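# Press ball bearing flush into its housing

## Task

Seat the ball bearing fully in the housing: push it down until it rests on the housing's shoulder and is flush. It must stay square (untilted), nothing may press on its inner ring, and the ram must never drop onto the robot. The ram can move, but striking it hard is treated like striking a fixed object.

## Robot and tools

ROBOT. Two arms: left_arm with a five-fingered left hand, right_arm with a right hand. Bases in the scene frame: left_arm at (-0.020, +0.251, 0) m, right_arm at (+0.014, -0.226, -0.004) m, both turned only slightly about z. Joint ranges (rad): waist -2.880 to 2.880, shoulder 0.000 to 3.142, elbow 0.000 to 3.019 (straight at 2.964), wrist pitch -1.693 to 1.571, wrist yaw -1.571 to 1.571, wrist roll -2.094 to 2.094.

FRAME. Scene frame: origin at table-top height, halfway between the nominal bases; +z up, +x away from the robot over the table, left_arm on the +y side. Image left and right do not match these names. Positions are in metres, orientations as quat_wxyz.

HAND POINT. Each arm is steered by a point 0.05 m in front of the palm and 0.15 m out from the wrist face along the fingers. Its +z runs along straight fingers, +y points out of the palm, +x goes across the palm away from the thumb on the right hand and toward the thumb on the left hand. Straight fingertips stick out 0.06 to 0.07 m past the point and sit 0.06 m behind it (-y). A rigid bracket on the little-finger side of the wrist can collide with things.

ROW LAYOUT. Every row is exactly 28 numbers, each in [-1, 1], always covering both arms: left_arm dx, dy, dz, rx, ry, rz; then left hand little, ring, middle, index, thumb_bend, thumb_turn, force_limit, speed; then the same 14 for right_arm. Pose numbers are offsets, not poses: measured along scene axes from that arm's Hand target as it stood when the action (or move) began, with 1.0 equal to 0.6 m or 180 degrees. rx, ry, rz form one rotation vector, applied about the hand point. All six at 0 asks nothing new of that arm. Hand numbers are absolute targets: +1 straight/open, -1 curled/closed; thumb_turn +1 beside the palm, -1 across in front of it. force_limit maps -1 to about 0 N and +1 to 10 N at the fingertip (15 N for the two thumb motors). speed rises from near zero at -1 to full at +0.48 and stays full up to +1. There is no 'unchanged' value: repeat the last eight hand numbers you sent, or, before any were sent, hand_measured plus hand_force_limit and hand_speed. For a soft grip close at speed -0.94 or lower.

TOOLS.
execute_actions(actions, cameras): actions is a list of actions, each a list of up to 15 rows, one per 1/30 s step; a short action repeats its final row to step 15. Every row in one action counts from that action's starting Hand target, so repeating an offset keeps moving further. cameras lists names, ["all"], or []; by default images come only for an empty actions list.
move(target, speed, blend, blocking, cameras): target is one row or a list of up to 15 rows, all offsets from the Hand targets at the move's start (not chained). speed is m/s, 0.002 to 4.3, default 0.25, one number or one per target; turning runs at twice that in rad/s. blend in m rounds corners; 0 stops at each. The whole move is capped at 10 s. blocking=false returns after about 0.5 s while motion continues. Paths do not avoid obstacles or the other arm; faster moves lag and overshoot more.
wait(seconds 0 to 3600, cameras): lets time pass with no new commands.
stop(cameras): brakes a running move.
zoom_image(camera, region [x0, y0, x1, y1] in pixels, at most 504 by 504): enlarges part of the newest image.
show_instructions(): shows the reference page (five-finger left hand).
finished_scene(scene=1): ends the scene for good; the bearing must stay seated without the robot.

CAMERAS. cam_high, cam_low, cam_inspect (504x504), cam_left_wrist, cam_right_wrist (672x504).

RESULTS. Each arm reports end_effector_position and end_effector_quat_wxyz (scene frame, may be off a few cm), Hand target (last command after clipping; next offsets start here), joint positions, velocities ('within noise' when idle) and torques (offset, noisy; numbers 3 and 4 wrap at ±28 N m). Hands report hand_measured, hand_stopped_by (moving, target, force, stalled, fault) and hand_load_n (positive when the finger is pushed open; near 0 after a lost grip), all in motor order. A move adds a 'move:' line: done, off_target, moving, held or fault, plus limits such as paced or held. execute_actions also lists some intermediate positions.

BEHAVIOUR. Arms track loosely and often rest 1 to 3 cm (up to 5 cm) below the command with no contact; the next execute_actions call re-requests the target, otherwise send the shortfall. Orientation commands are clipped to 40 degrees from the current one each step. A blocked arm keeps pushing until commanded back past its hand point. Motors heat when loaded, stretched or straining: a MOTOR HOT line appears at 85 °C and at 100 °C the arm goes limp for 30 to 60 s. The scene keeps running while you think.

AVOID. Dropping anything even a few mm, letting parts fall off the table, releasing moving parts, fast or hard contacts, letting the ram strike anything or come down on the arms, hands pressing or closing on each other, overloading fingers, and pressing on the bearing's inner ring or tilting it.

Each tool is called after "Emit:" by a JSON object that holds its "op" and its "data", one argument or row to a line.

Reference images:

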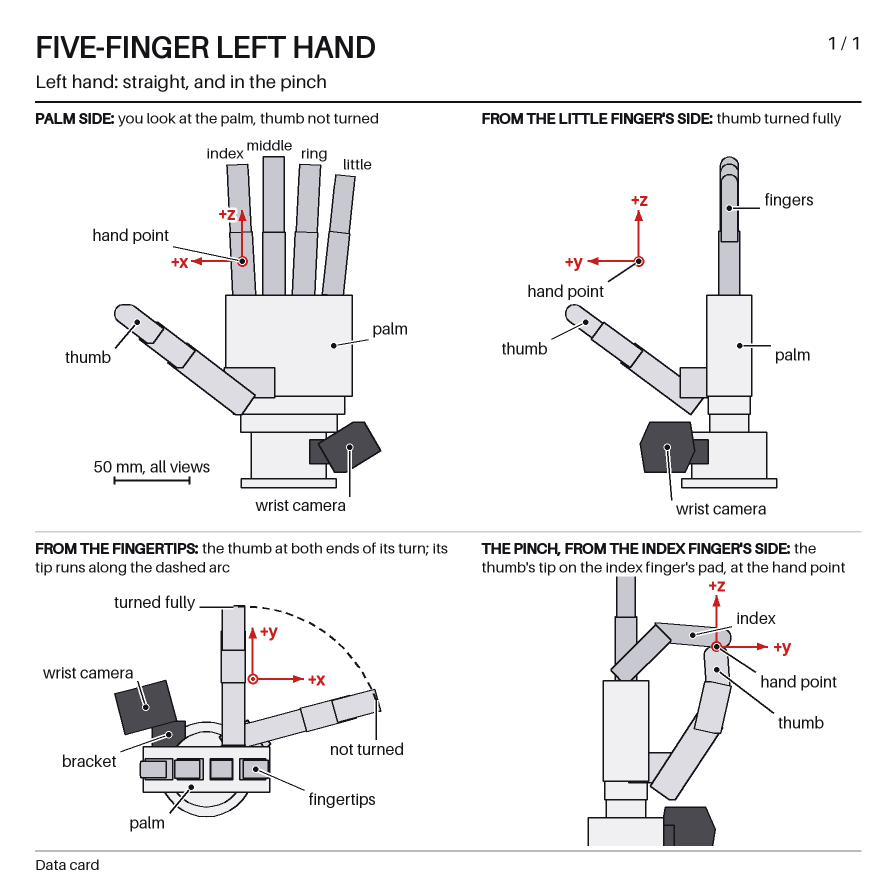

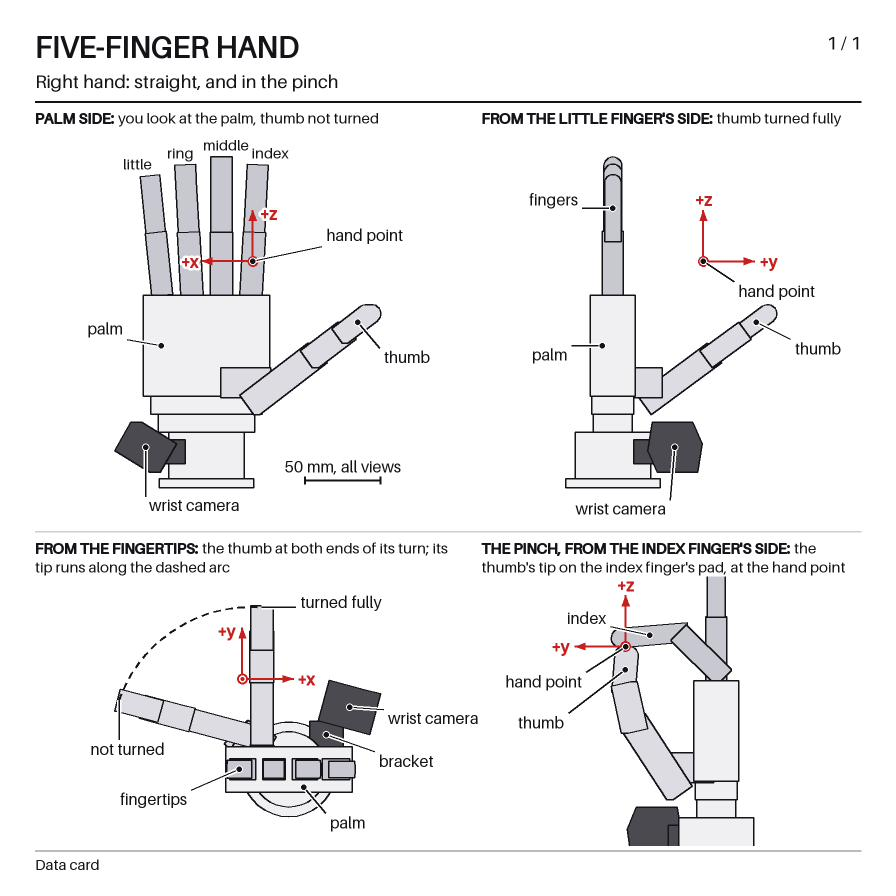

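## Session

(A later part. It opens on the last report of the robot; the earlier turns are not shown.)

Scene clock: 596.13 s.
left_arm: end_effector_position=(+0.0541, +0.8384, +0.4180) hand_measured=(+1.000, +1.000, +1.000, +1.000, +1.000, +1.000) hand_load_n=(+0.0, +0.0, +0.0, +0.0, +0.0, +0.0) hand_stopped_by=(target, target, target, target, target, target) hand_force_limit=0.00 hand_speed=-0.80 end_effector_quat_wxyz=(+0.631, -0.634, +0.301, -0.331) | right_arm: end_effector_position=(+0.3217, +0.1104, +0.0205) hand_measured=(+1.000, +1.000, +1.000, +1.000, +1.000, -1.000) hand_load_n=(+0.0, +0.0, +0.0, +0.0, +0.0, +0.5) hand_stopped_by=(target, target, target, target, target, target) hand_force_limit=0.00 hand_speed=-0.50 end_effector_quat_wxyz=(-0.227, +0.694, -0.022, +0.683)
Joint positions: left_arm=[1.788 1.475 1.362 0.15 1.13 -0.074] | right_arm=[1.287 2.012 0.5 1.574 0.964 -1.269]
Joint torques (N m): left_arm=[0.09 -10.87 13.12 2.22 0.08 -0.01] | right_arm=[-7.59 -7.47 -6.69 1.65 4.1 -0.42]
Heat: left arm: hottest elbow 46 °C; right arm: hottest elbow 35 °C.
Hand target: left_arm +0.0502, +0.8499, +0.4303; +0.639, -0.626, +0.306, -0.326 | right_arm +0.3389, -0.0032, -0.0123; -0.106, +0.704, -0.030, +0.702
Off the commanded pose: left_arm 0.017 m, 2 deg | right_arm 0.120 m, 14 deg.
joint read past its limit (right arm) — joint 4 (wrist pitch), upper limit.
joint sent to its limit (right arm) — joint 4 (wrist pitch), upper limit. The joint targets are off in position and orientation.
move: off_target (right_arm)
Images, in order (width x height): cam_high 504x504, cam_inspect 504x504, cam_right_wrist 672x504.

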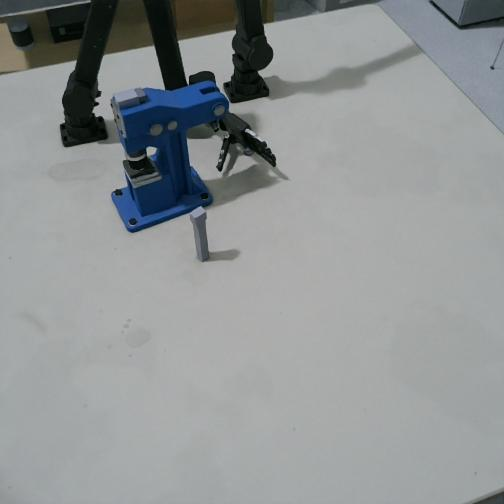

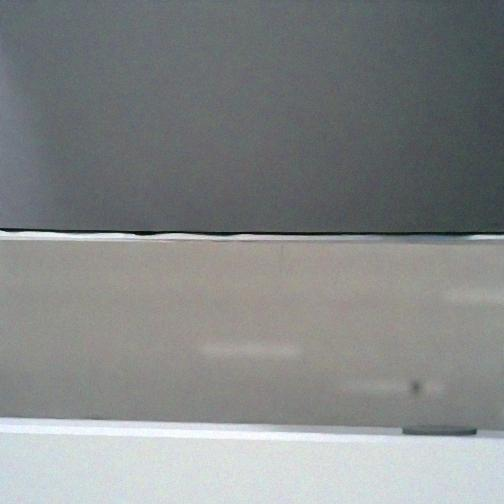

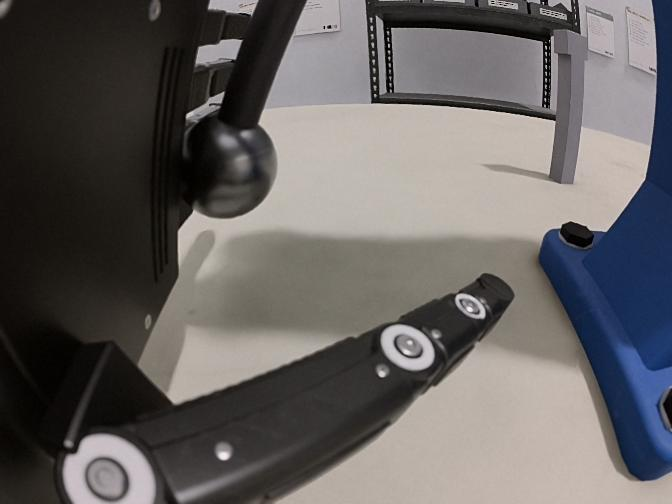

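Emit:
{"op": "zoom_image", "data": {
  "camera": "cam_inspect",
  "region": [0, 200, 160, 280]
}}

Emit:
{"op": "zoom_image", "data": {
  "camera": "cam_inspect",
  "region": [340, 200, 500, 280]
}}

Scaled by 3.150 from the camera's image (finer frame: 720x720).

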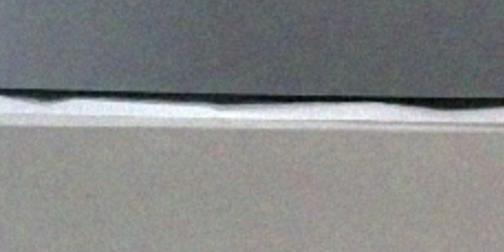

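Scaled by 3.150 from the camera's image (finer frame: 720x720).

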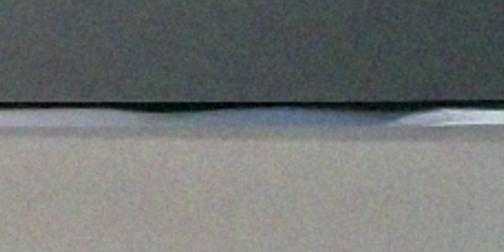

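Emit:
{"op": "move", "data": {
  "target": [0,0,0,0,0,0,1,1,1,1,1,1,0,-0.8,0,-0.035,0.025,-0.01,-0.001,0,1,1,1,1,1,-1,0,-0.5],
  "speed": 0.03,
  "cameras": ["cam_inspect","cam_right_wrist"]
}}

Emit:
{"op": "zoom_image", "data": {
  "camera": "cam_inspect",
  "region": [340, 200, 500, 280]
}}

Scene clock: 607.40 s.
left_arm: end_effector_position=(+0.0541, +0.8384, +0.4180) hand_measured=(+1.000, +1.000, +1.000, +1.000, +1.000, +1.000) hand_load_n=(+0.0, +0.0, +0.0, +0.0, +0.0, +0.0) hand_stopped_by=(target, target, target, target, target, target) hand_force_limit=0.00 hand_speed=-0.80 end_effector_quat_wxyz=(+0.631, -0.634, +0.301, -0.331) | right_arm: end_effector_position=(+0.3149, +0.0958, +0.0293) hand_measured=(+1.000, +1.000, +1.000, +1.000, +1.000, -1.000) hand_load_n=(+0.0, -0.5, +0.0, +0.0, +0.0, +0.0) hand_stopped_by=(target, target, target, target, target, target) hand_force_limit=0.00 hand_speed=-0.50 end_effector_quat_wxyz=(-0.228, +0.697, -0.002, +0.680)
Joint positions: left_arm=[1.788 1.475 1.362 0.15 1.13 -0.074] | right_arm=[1.287 1.964 0.437 1.574 0.933 -1.282]
Joint torques (N m): left_arm=[0.15 -10.81 13.12 2.22 0.09 -0.01] | right_arm=[-9.58 -6.89 -6.04 1.47 4.87 -0.54]
Heat: left arm: hottest elbow 46 °C; right arm: hottest elbow 36 °C.
Hand target: left_arm +0.0502, +0.8499, +0.4303; +0.639, -0.626, +0.306, -0.326 | right_arm +0.3389, -0.0241, +0.0028; -0.095, +0.704, -0.019, +0.703
Off the commanded pose: left_arm 0.017 m, 2 deg | right_arm 0.125 m, 16 deg.
joint read past its limit (right arm) — joint 4 (wrist pitch), upper limit.
joint sent to its limit (right arm) — joint 4 (wrist pitch), upper limit. The joint targets are off in position and orientation.
move: off_target (right_arm)

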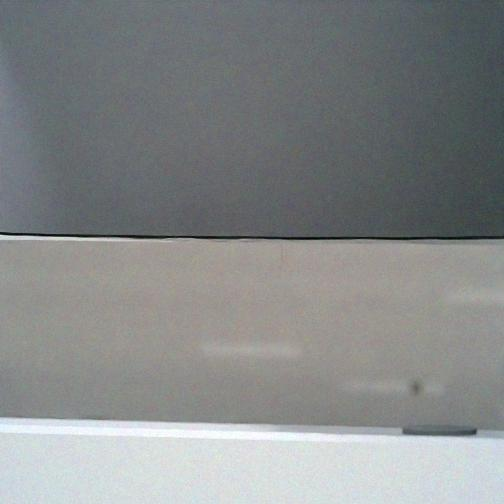

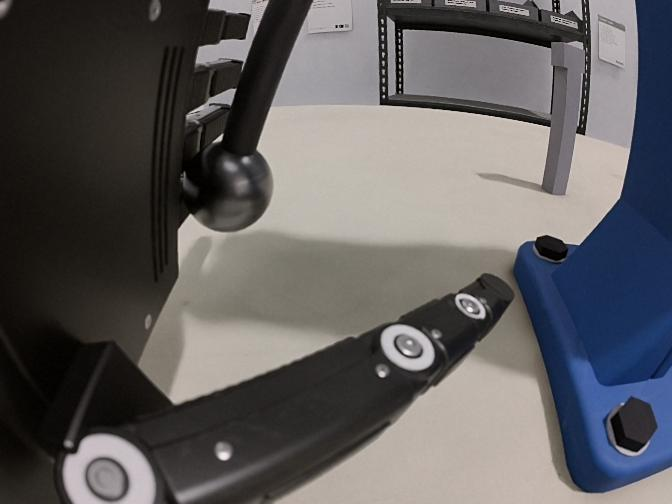

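Scaled by 3.150 from the camera's image (finer frame: 720x720).

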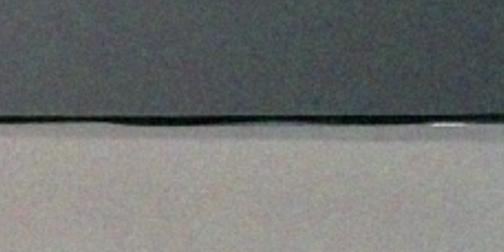

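Emit:
{"op": "move", "data": {
  "target": [0,0,0,0,0,0,1,1,1,1,1,1,0,-0.8,0,-0.025,0.01,-0.005,0,0,1,1,1,1,1,-1,0,-0.5],
  "speed": 0.03,
  "cameras": ["cam_inspect","cam_right_wrist"]
}}

Emit:
{"op": "zoom_image", "data": {
  "camera": "cam_inspect",
  "region": [340, 200, 500, 280]
}}

Emit:
{"op": "zoom_image", "data": {
  "camera": "cam_inspect",
  "region": [0, 200, 160, 280]
}}

Scene clock: 611.77 s.
left_arm: end_effector_position=(+0.0541, +0.8384, +0.4180) hand_measured=(+1.000, +1.000, +1.000, +1.000, +1.000, +1.000) hand_load_n=(+0.0, +0.0, +0.0, +0.0, +0.0, +0.0) hand_stopped_by=(target, target, target, target, target, target) hand_force_limit=0.00 hand_speed=-0.80 end_effector_quat_wxyz=(+0.631, -0.634, +0.301, -0.331) | right_arm: end_effector_position=(+0.3120, +0.0924, +0.0324) hand_measured=(+1.000, +1.000, +1.000, +1.000, +1.000, -1.000) hand_load_n=(+0.0, +0.0, -0.5, +0.5, +0.0, +0.0) hand_stopped_by=(target, target, target, target, target, target) hand_force_limit=0.00 hand_speed=-0.50 end_effector_quat_wxyz=(-0.234, +0.698, +0.007, +0.677)
Joint positions: left_arm=[1.788 1.475 1.362 0.15 1.13 -0.074] | right_arm=[1.287 1.946 0.414 1.574 0.911 -1.282]
Joint torques (N m): left_arm=[0.15 -10.81 13.14 2.22 0.09 -0.01] | right_arm=[-9.41 -7.71 -7.12 1.36 5.31 -0.75]
Heat: left arm: hottest elbow 46 °C; right arm: hottest wrist yaw 39 °C.
Hand target: left_arm +0.0502, +0.8499, +0.4303; +0.639, -0.626, +0.306, -0.326 | right_arm +0.3389, -0.0391, +0.0088; -0.089, +0.705, -0.014, +0.704
Off the commanded pose: left_arm 0.017 m, 2 deg | right_arm 0.136 m, 17 deg.
joint read past its limit (right arm) — joint 4 (wrist pitch), upper limit.
joint sent to its limit (right arm) — joint 4 (wrist pitch), upper limit. The joint targets are off in position and orientation.
move: off_target (right_arm)

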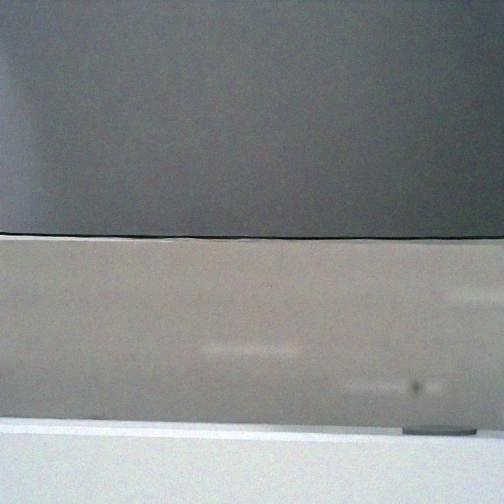

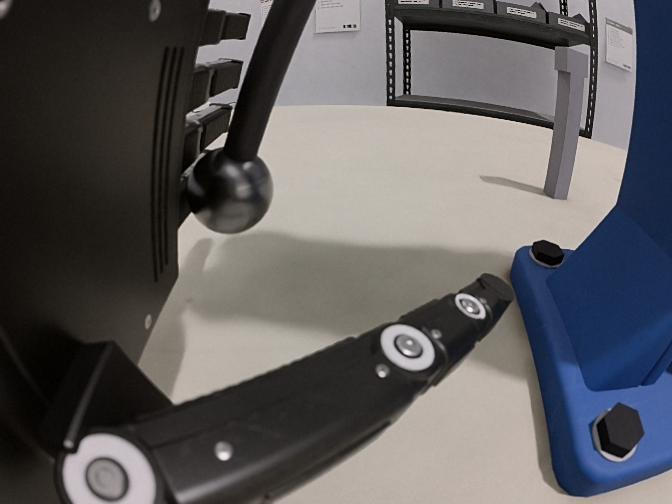

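Scaled by 3.150 from the camera's image (finer frame: 720x720).

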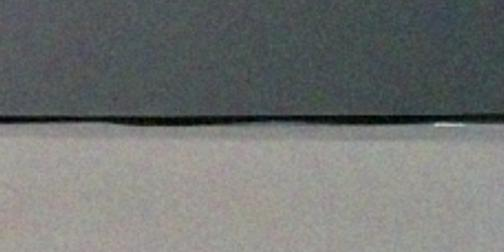

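Scaled by 3.150 from the camera's image (finer frame: 720x720).

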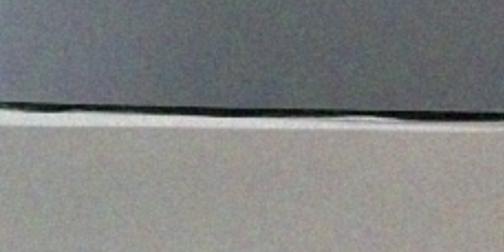

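Emit:
{"op": "move", "data": {
  "target": [0,0,0,0,0,0,1,1,1,1,1,1,0,-0.8,0,-0.035,0.0,-0.005,0,0,1,1,1,1,1,-1,0,-0.5],
  "speed": 0.03,
  "cameras": ["cam_inspect","cam_right_wrist"]
}}

Emit:
{"op": "zoom_image", "data": {
  "camera": "cam_inspect",
  "region": [340, 200, 500, 280]
}}

Emit:
{"op": "zoom_image", "data": {
  "camera": "cam_inspect",
  "region": [0, 200, 160, 280]
}}

Scene clock: 617.73 s.
left_arm: end_effector_position=(+0.0541, +0.8384, +0.4180) hand_measured=(+1.000, +1.000, +1.000, +1.000, +1.000, +1.000) hand_load_n=(+0.0, +0.0, -0.5, +0.0, +0.0, +0.0) hand_stopped_by=(target, target, target, target, target, target) hand_force_limit=0.00 hand_speed=-0.80 end_effector_quat_wxyz=(+0.631, -0.634, +0.301, -0.331) | right_arm: end_effector_position=(+0.3078, +0.0838, +0.0348) hand_measured=(+1.000, +1.000, +1.000, +1.000, +1.000, -1.000) hand_load_n=(+0.0, +0.0, +0.0, +0.5, +0.0, +0.5) hand_stopped_by=(target, target, target, target, target, target) hand_force_limit=0.00 hand_speed=-0.50 end_effector_quat_wxyz=(-0.237, +0.700, +0.018, +0.673)
Joint positions: left_arm=[1.788 1.475 1.362 0.15 1.13 -0.074] | right_arm=[1.285 1.922 0.377 1.574 0.889 -1.28]
Joint torques (N m): left_arm=[0.15 -10.87 13.14 2.24 0.08 -0.01] | right_arm=[-10.99 -7.24 -7.9 1.42 5.6 -0.74]
Heat: left arm: hottest elbow 46 °C; right arm: hottest wrist yaw 43 °C.
Hand target: left_arm +0.0502, +0.8499, +0.4303; +0.639, -0.626, +0.306, -0.326 | right_arm +0.3389, -0.0602, +0.0088; -0.084, +0.706, -0.008, +0.704
Off the commanded pose: left_arm 0.017 m, 2 deg | right_arm 0.150 m, 18 deg.
joint read past its limit (right arm) — joint 4 (wrist pitch), upper limit.
joint sent to its limit (right arm) — joint 4 (wrist pitch), upper limit. The joint targets are off in position and orientation.
move: off_target (right_arm)

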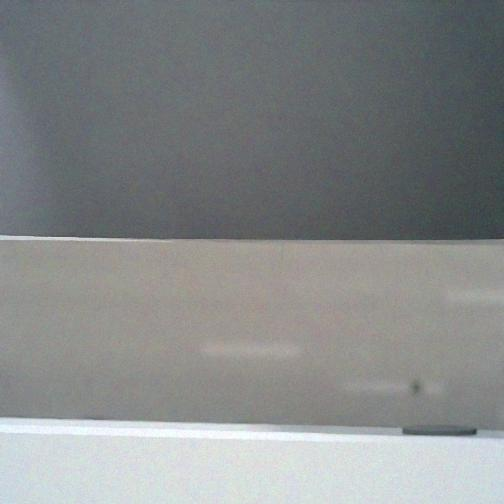

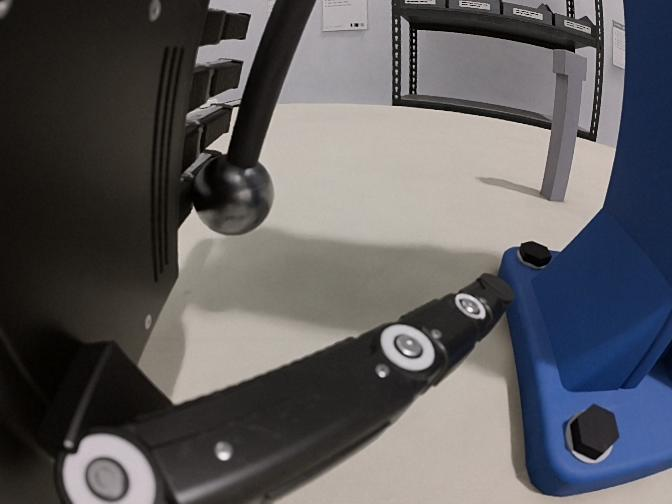

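Scaled by 3.150 from the camera's image (finer frame: 720x720).

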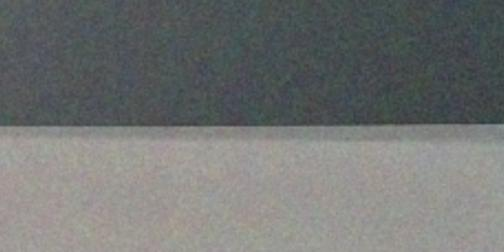

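Scaled by 3.150 from the camera's image (finer frame: 720x720).

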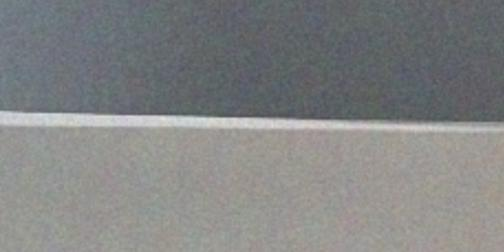

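Emit:
{"op": "move", "data": {
  "target": [0,0,0,0,0,0,1,1,1,1,1,1,0,-0.8,0,-0.03,0.0,-0.005,0,0,1,1,1,1,1,-1,0,-0.5],
  "speed": 0.03,
  "cameras": ["cam_inspect","cam_right_wrist"]
}}

Emit:
{"op": "zoom_image", "data": {
  "camera": "cam_inspect",
  "region": [340, 200, 500, 280]
}}

Emit:
{"op": "zoom_image", "data": {
  "camera": "cam_inspect",
  "region": [0, 200, 160, 280]
}}

Scene clock: 623.40 s.
left_arm: end_effector_position=(+0.0541, +0.8384, +0.4180) hand_measured=(+1.000, +1.000, +1.000, +1.000, +1.000, +1.000) hand_load_n=(+0.0, +0.0, +0.0, -0.5, +0.0, -0.5) hand_stopped_by=(target, target, target, target, target, target) hand_force_limit=0.00 hand_speed=-0.80 end_effector_quat_wxyz=(+0.631, -0.634, +0.301, -0.331) | right_arm: end_effector_position=(+0.3030, +0.0770, +0.0391) hand_measured=(+1.000, +1.000, +1.000, +1.000, +1.000, -1.000) hand_load_n=(+0.0, +0.0, +0.0, +0.5, +0.0, +0.0) hand_stopped_by=(target, target, target, target, target, target) hand_force_limit=0.00 hand_speed=-0.50 end_effector_quat_wxyz=(-0.249, +0.701, +0.021, +0.667)
Joint positions: left_arm=[1.788 1.475 1.362 0.15 1.13 -0.074] | right_arm=[1.285 1.891 0.34 1.574 0.865 -1.261]
Joint torques (N m): left_arm=[0.15 -10.87 13.12 2.22 0.08 -0.01] | right_arm=[-10.93 -6.59 -8.36 1.16 6.15 -0.84]
Heat: left arm: hottest elbow 46 °C; right arm: hottest wrist yaw 47 °C.
Hand target: left_arm +0.0502, +0.8499, +0.4303; +0.639, -0.626, +0.306, -0.326 | right_arm +0.3389, -0.0782, +0.0087; -0.078, +0.706, -0.003, +0.704
Off the commanded pose: left_arm 0.017 m, 2 deg | right_arm 0.162 m, 20 deg.
joint read past its limit (right arm) — joint 4 (wrist pitch), upper limit.
joint sent to its limit (right arm) — joint 4 (wrist pitch), upper limit. The joint targets are off in position and orientation.
move: off_target (right_arm)

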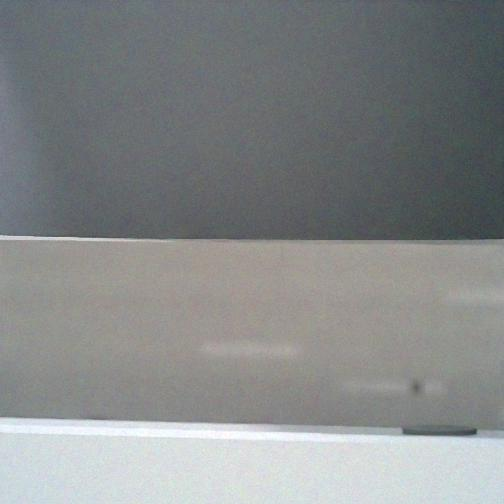

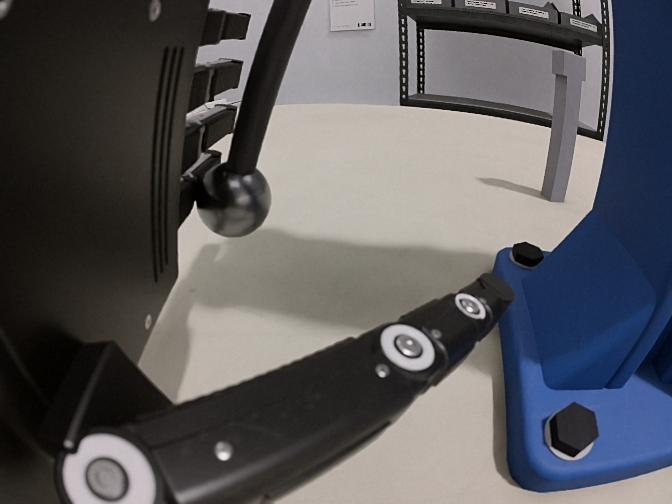

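Scaled by 3.150 from the camera's image (finer frame: 720x720).

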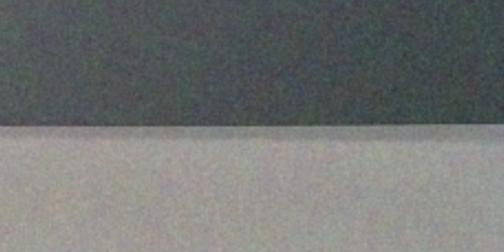

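Scaled by 3.150 from the camera's image (finer frame: 720x720).

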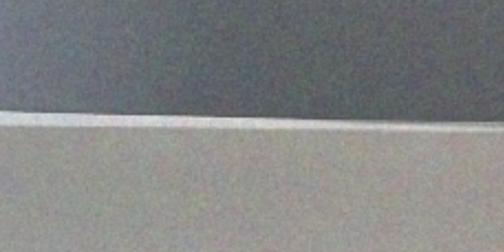

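Emit:
{"op": "wait", "data": {
  "seconds": 0.1,
  "cameras": ["cam_low","cam_high"]
}}

Emit:
{"op": "zoom_image", "data": {
  "camera": "cam_high",
  "region": [100, 70, 300, 240]
}}

Scene clock: 627.90 s.
left_arm: end_effector_position=(+0.0541, +0.8384, +0.4180) hand_measured=(+1.000, +1.000, +1.000, +1.000, +1.000, +1.000) hand_load_n=(+0.0, +0.0, +0.0, +0.0, +0.0, +0.0) hand_stopped_by=(target, target, target, target, target, target) hand_force_limit=0.00 hand_speed=-0.80 end_effector_quat_wxyz=(+0.631, -0.634, +0.301, -0.331) | right_arm: end_effector_position=(+0.3030, +0.0770, +0.0391) hand_measured=(+1.000, +1.000, +1.000, +1.000, +1.000, -1.000) hand_load_n=(+0.0, +0.0, +0.0, +0.5, +0.0, +0.5) hand_stopped_by=(target, target, target, target, target, target) hand_force_limit=0.00 hand_speed=-0.50 end_effector_quat_wxyz=(-0.249, +0.701, +0.021, +0.667)
Joint positions: left_arm=[1.788 1.475 1.362 0.15 1.13 -0.074] | right_arm=[1.285 1.891 0.34 1.574 0.865 -1.261]
Joint torques (N m): left_arm=[0.09 -10.81 13.14 2.24 0.08 -0.01] | right_arm=[-11.05 -6.01 -8.46 1.76 6.1 -0.94]
Heat: left arm: hottest elbow 46 °C; right arm: hottest wrist yaw 52 °C.
Hand target: left_arm +0.0502, +0.8499, +0.4303; +0.639, -0.626, +0.306, -0.326 | right_arm +0.3389, -0.0782, +0.0088; -0.078, +0.706, -0.003, +0.704
Off the commanded pose: left_arm 0.017 m, 2 deg | right_arm 0.162 m, 20 deg.
joint read past its limit (right arm) — joint 4 (wrist pitch), upper limit.
wait: 0.10 s; at rest from the start
Images, in order (width x height): cam_high 504x504, cam_low 504x504.

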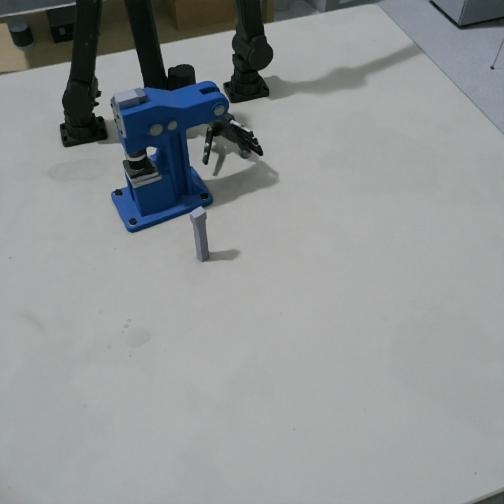

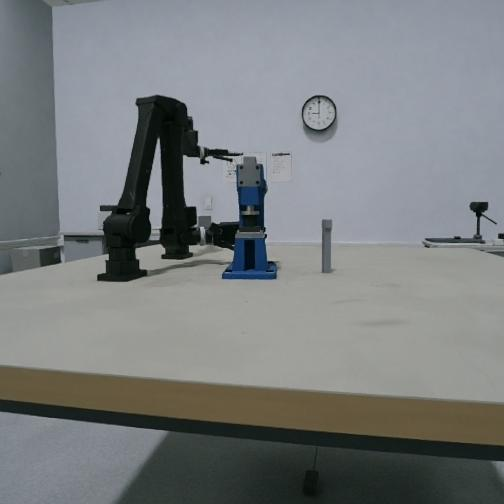

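Scaled by 2.520 from the camera's image (finer frame: 720x720).

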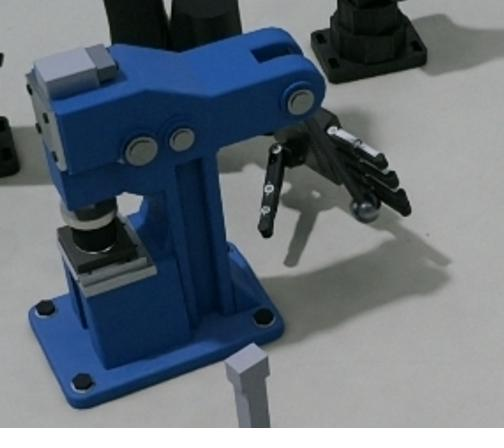

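Emit:
{"op": "move", "data": {
  "target": [0,0,0,0,0,0,1,1,1,1,1,1,0,-0.8,0,-0.03,0.0,-0.005,0,0,1,1,1,1,1,-1,0,-0.5],
  "speed": 0.03,
  "cameras": ["cam_inspect","cam_right_wrist","cam_high"]
}}

Emit:
{"op": "zoom_image", "data": {
  "camera": "cam_high",
  "region": [100, 70, 300, 240]
}}

Scene clock: 633.83 s.
left_arm: end_effector_position=(+0.0541, +0.8384, +0.4180) hand_measured=(+1.000, +1.000, +1.000, +1.000, +1.000, +1.000) hand_load_n=(-0.5, +0.0, +0.0, +0.0, +0.0, -0.5) hand_stopped_by=(target, target, target, target, target, target) hand_force_limit=0.00 hand_speed=-0.80 end_effector_quat_wxyz=(+0.631, -0.634, +0.301, -0.331) | right_arm: end_effector_position=(+0.3016, +0.0733, +0.0411) hand_measured=(+1.000, +1.000, +1.000, +1.000, +1.000, -1.000) hand_load_n=(+0.0, +0.0, +0.0, +0.5, +0.0, +0.0) hand_stopped_by=(target, target, target, target, target, target) hand_force_limit=0.00 hand_speed=-0.50 end_effector_quat_wxyz=(-0.257, +0.702, +0.026, +0.663)
Joint positions: left_arm=[1.788 1.475 1.362 0.15 1.13 -0.074] | right_arm=[1.278 1.874 0.319 1.574 0.839 -1.251]
Joint torques (N m): left_arm=[0.09 -10.87 13.12 2.22 0.09 -0.01] | right_arm=[-12.1 -5.3 -9.05 1.63 6.63 -0.97]
Heat: left arm: hottest elbow 46 °C; right arm: hottest wrist yaw 57 °C.
Hand target: left_arm +0.0502, +0.8499, +0.4303; +0.639, -0.626, +0.306, -0.326 | right_arm +0.3389, -0.0962, +0.0088; -0.072, +0.707, +0.003, +0.704
Off the commanded pose: left_arm 0.017 m, 2 deg | right_arm 0.177 m, 22 deg.
joint read past its limit (right arm) — joint 4 (wrist pitch), upper limit.
joint sent to its limit (right arm) — joint 4 (wrist pitch), upper limit. The joint targets are off in position and orientation.
move: off_target (right_arm)
Images, in order (width x height): cam_high 504x504, cam_inspect 504x504, cam_right_wrist 672x504.

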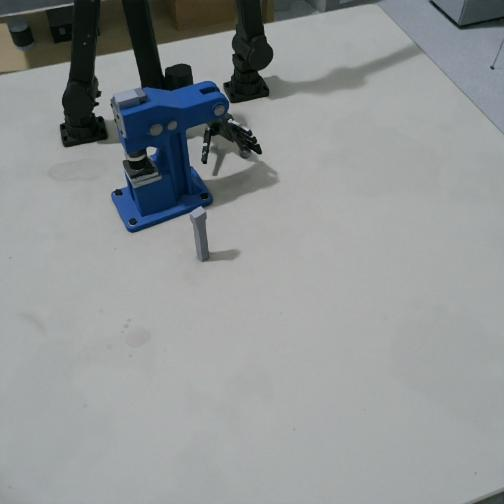

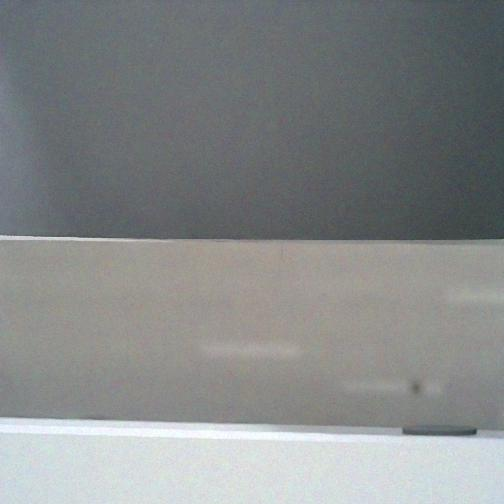

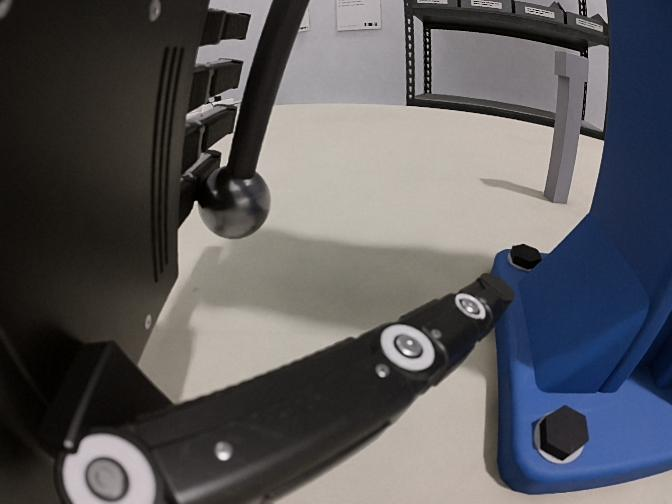

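Scaled by 2.520 from the camera's image (finer frame: 720x720).

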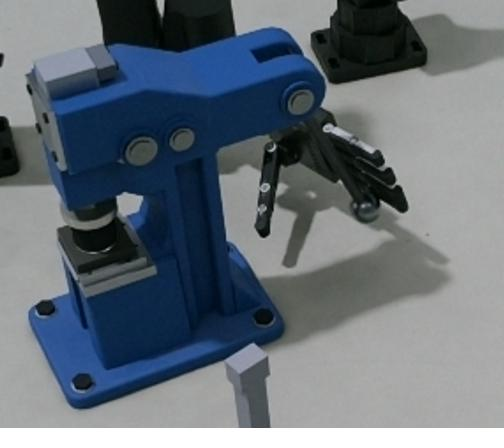

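Emit:
{"op": "move", "data": {
  "target": [0,0,0,0,0,0,1,1,1,1,1,1,0,-0.8,-0.062,0.30,0.085,0.073,0.016,0.096,1,1,1,1,1,-1,0,-0.5],
  "speed": 0.06,
  "cameras": ["cam_inspect","cam_right_wrist","cam_high"]
}}

Scene clock: 651.10 s.
left_arm: end_effector_position=(+0.0541, +0.8384, +0.4180) hand_measured=(+1.000, +1.000, +1.000, +1.000, +1.000, +1.000) hand_load_n=(+0.0, +0.0, +0.0, +0.0, +0.0, -0.5) hand_stopped_by=(target, target, target, target, target, target) hand_force_limit=0.00 hand_speed=-0.80 end_effector_quat_wxyz=(+0.631, -0.634, +0.301, -0.331) | right_arm: end_effector_position=(+0.3035, +0.0778, +0.0606) hand_measured=(+1.000, +1.000, +1.000, +1.000, +1.000, -1.000) hand_load_n=(+0.0, +0.0, +0.0, +0.0, +0.0, +0.5) hand_stopped_by=(target, target, target, target, target, target) hand_force_limit=0.00 hand_speed=-0.50 end_effector_quat_wxyz=(-0.258, +0.701, +0.023, +0.664)
Joint positions: left_arm=[1.788 1.475 1.362 0.15 1.13 -0.074] | right_arm=[1.277 1.773 0.324 1.472 0.843 -1.25]
Joint torques (N m): left_arm=[0.15 -10.87 13.14 2.24 0.09 -0.01] | right_arm=[1.38 -7.53 3.28 0.72 0.23 -0.06]
Heat: left arm: hottest elbow 46 °C; right arm: hottest wrist yaw 68 °C.
Hand target: left_arm +0.0502, +0.8499, +0.4303; +0.639, -0.626, +0.306, -0.326 | right_arm +0.3017, +0.0839, +0.0599; -0.257, +0.703, +0.027, +0.663
Off the commanded pose: left_arm 0.017 m, 2 deg | right_arm 0.006 m, 1 deg.
move: done
Images, in order (width x height): cam_high 504x504, cam_inspect 504x504, cam_right_wrist 672x504.

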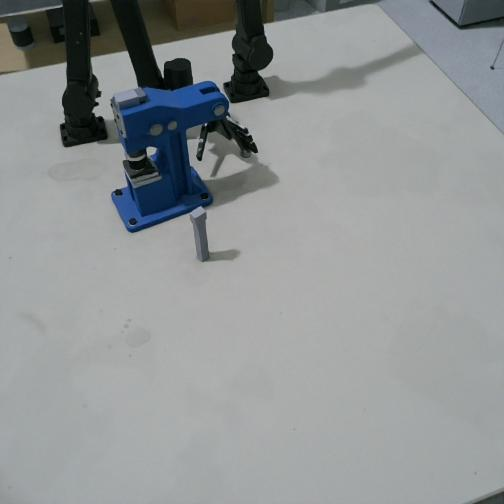

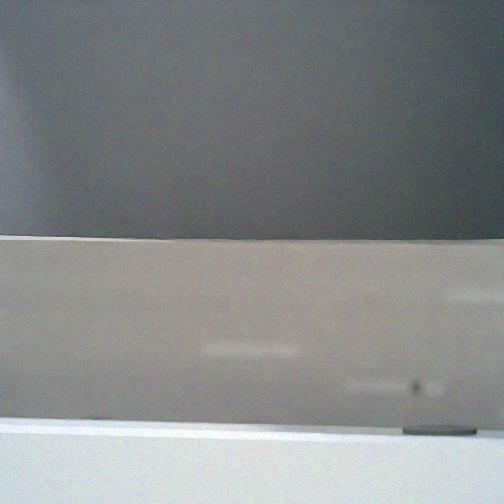

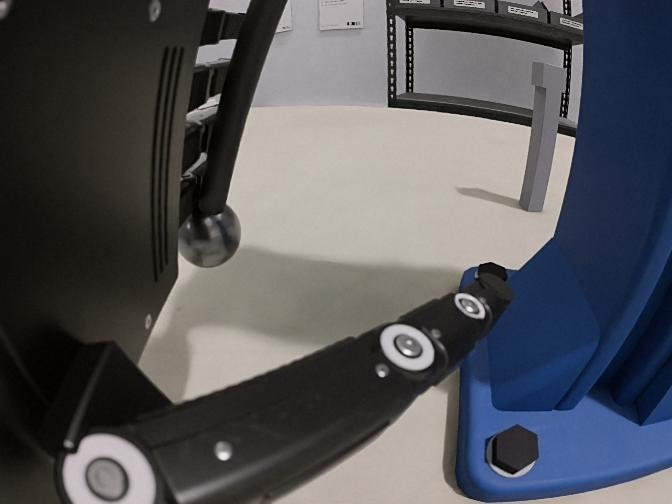

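Emit:
{"op": "move", "data": {
  "target": [0,0,0,0,0,0,1,1,1,1,1,1,0,-0.8,0,0.1833,-0.015,0,0,0,1,1,1,1,1,-1,0,-0.5],
  "speed": 0.08,
  "cameras": ["cam_inspect","cam_right_wrist","cam_high"]
}}

Scene clock: 656.20 s.
left_arm: end_effector_position=(+0.0541, +0.8384, +0.4180) hand_measured=(+1.000, +1.000, +1.000, +1.000, +1.000, +1.000) hand_load_n=(+0.0, +0.0, +0.0, +0.0, +0.0, -0.5) hand_stopped_by=(target, target, target, target, target, target) hand_force_limit=0.00 hand_speed=-0.80 end_effector_quat_wxyz=(+0.631, -0.634, +0.301, -0.331) | right_arm: end_effector_position=(+0.3049, +0.1807, +0.0519) hand_measured=(+1.000, +1.000, +1.000, +1.000, +1.000, -1.000) hand_load_n=(+0.0, +0.0, +0.0, +0.0, +0.0, +0.0) hand_stopped_by=(target, target, target, target, target, target) hand_force_limit=0.00 hand_speed=-0.50 end_effector_quat_wxyz=(-0.253, +0.703, +0.022, +0.664)
Joint positions: left_arm=[1.788 1.475 1.362 0.15 1.13 -0.074] | right_arm=[1.361 1.891 0.603 1.305 0.934 -1.25]
Joint torques (N m): left_arm=[0.09 -10.81 13.12 2.24 0.09 -0.01] | right_arm=[0.73 -9.05 5.11 1.02 -0.02 -0.03]
Heat: left arm: hottest elbow 46 °C; right arm: hottest wrist yaw 63 °C.
Hand target: left_arm +0.0502, +0.8499, +0.4303; +0.639, -0.626, +0.306, -0.326 | right_arm +0.3018, +0.1938, +0.0508; -0.257, +0.703, +0.027, +0.663
Off the commanded pose: left_arm 0.017 m, 2 deg | right_arm 0.014 m, 1 deg.
move: off_target (right_arm)
Images, in order (width x height): cam_high 504x504, cam_inspect 504x504, cam_right_wrist 672x504.

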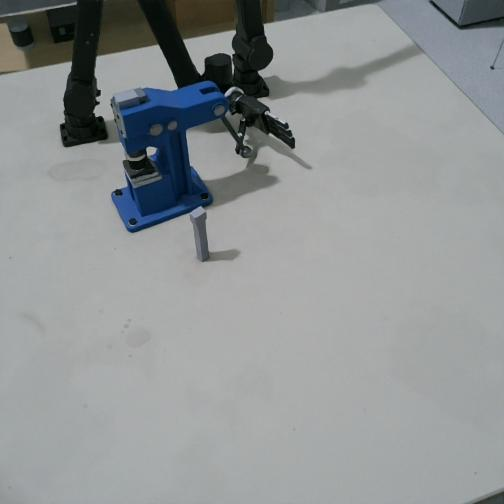

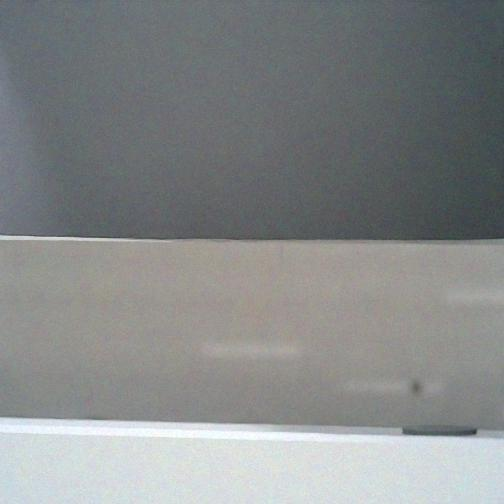

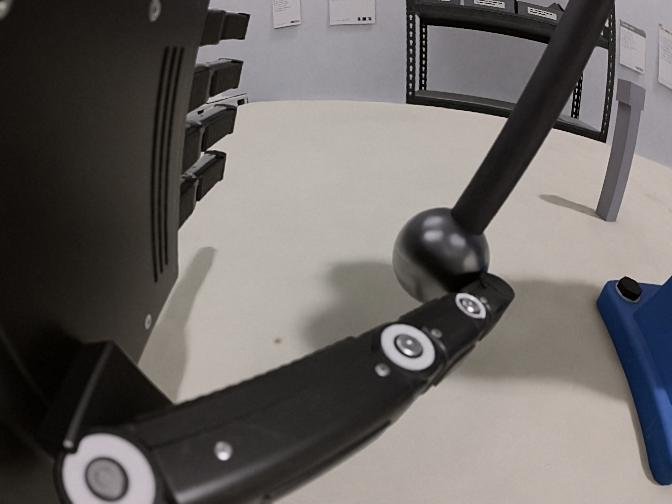

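Emit:
{"op": "move", "data": {
  "target": [
    [0,0,0,0,0,0,1,1,1,1,1,1,0,-0.8,0,0.0,-0.03,0,0,0,1,1,1,1,1,-1,0,-0.5],
    [0,0,0,0,0,0,1,1,1,1,1,1,0,-0.8,0,0.15,-0.03,0,0,0,1,1,1,1,1,-1,0,-0.5]
  ],
  "speed": 0.08,
  "cameras": ["cam_inspect","cam_right_wrist","cam_high"]
}}

Scene clock: 661.77 s.
left_arm: end_effector_position=(+0.0541, +0.8384, +0.4180) hand_measured=(+1.000, +1.000, +1.000, +1.000, +1.000, +1.000) hand_load_n=(+0.0, +0.0, +0.0, +0.0, +0.0, +0.0) hand_stopped_by=(target, target, target, target, target, target) hand_force_limit=0.00 hand_speed=-0.80 end_effector_quat_wxyz=(+0.631, -0.634, +0.301, -0.331) | right_arm: end_effector_position=(+0.3064, +0.2721, +0.0353) hand_measured=(+1.000, +1.000, +1.000, +1.000, +1.000, -1.000) hand_load_n=(+0.0, +0.0, +0.0, +0.0, +0.0, +0.5) hand_stopped_by=(target, target, target, target, target, target) hand_force_limit=0.00 hand_speed=-0.50 end_effector_quat_wxyz=(-0.256, +0.703, +0.022, +0.663)
Joint positions: left_arm=[1.788 1.475 1.362 0.15 1.13 -0.074] | right_arm=[1.403 2.041 0.864 1.196 0.973 -1.25]
Joint torques (N m): left_arm=[0.15 -10.75 13.14 2.24 0.09 -0.01] | right_arm=[0.26 -11.4 5.85 1.03 0.11 -0.07]
Heat: left arm: hottest elbow 46 °C; right arm: hottest wrist yaw 58 °C.
Hand target: left_arm +0.0502, +0.8499, +0.4303; +0.639, -0.626, +0.306, -0.326 | right_arm +0.3017, +0.2838, +0.0326; -0.257, +0.703, +0.027, +0.663
Off the commanded pose: left_arm 0.017 m, 2 deg | right_arm 0.013 m, 1 deg.
move: off_target (right_arm)
Images, in order (width x height): cam_high 504x504, cam_inspect 504x504, cam_right_wrist 672x504.

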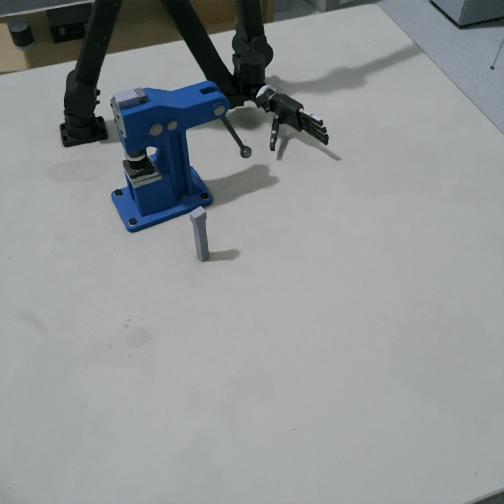

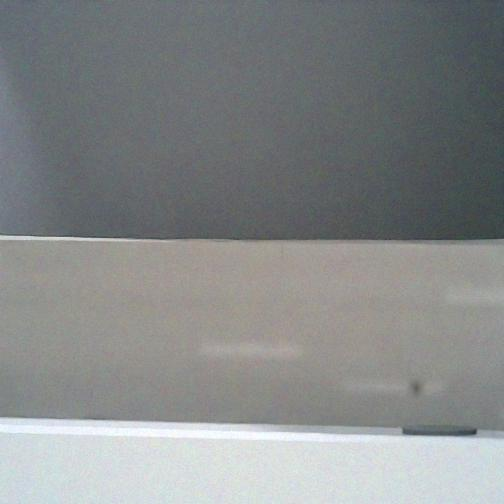

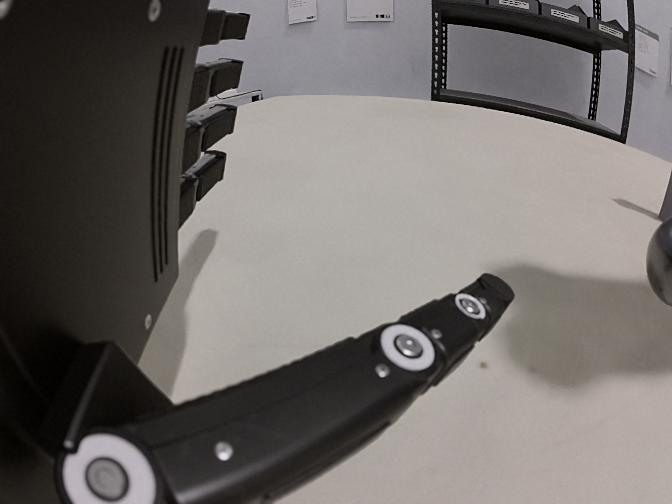

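Emit:
{"op": "zoom_image", "data": {
  "camera": "cam_inspect",
  "region": [0, 180, 300, 300]
}}

Emit:
{"op": "zoom_image", "data": {
  "camera": "cam_high",
  "region": [100, 120, 200, 210]
}}

Scaled by 1.680 from the camera's image (finer frame: 720x720).

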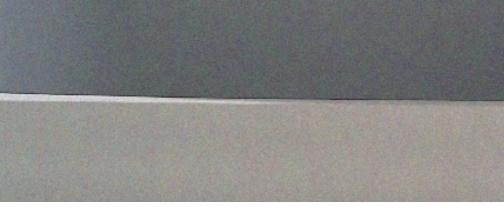

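Scaled by 5.040 from the camera's image (finer frame: 720x720).

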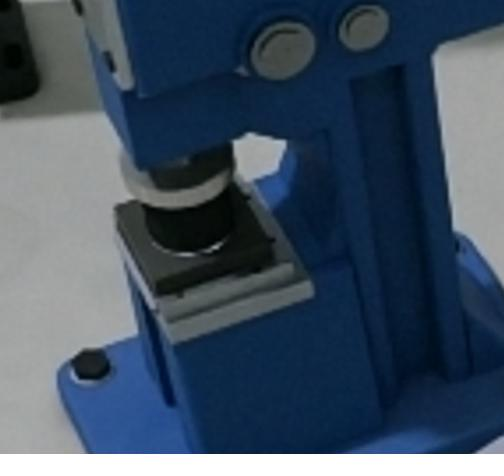

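Emit:
{"op": "finished_scene", "data": {

}}

The scene is finished: the task was done.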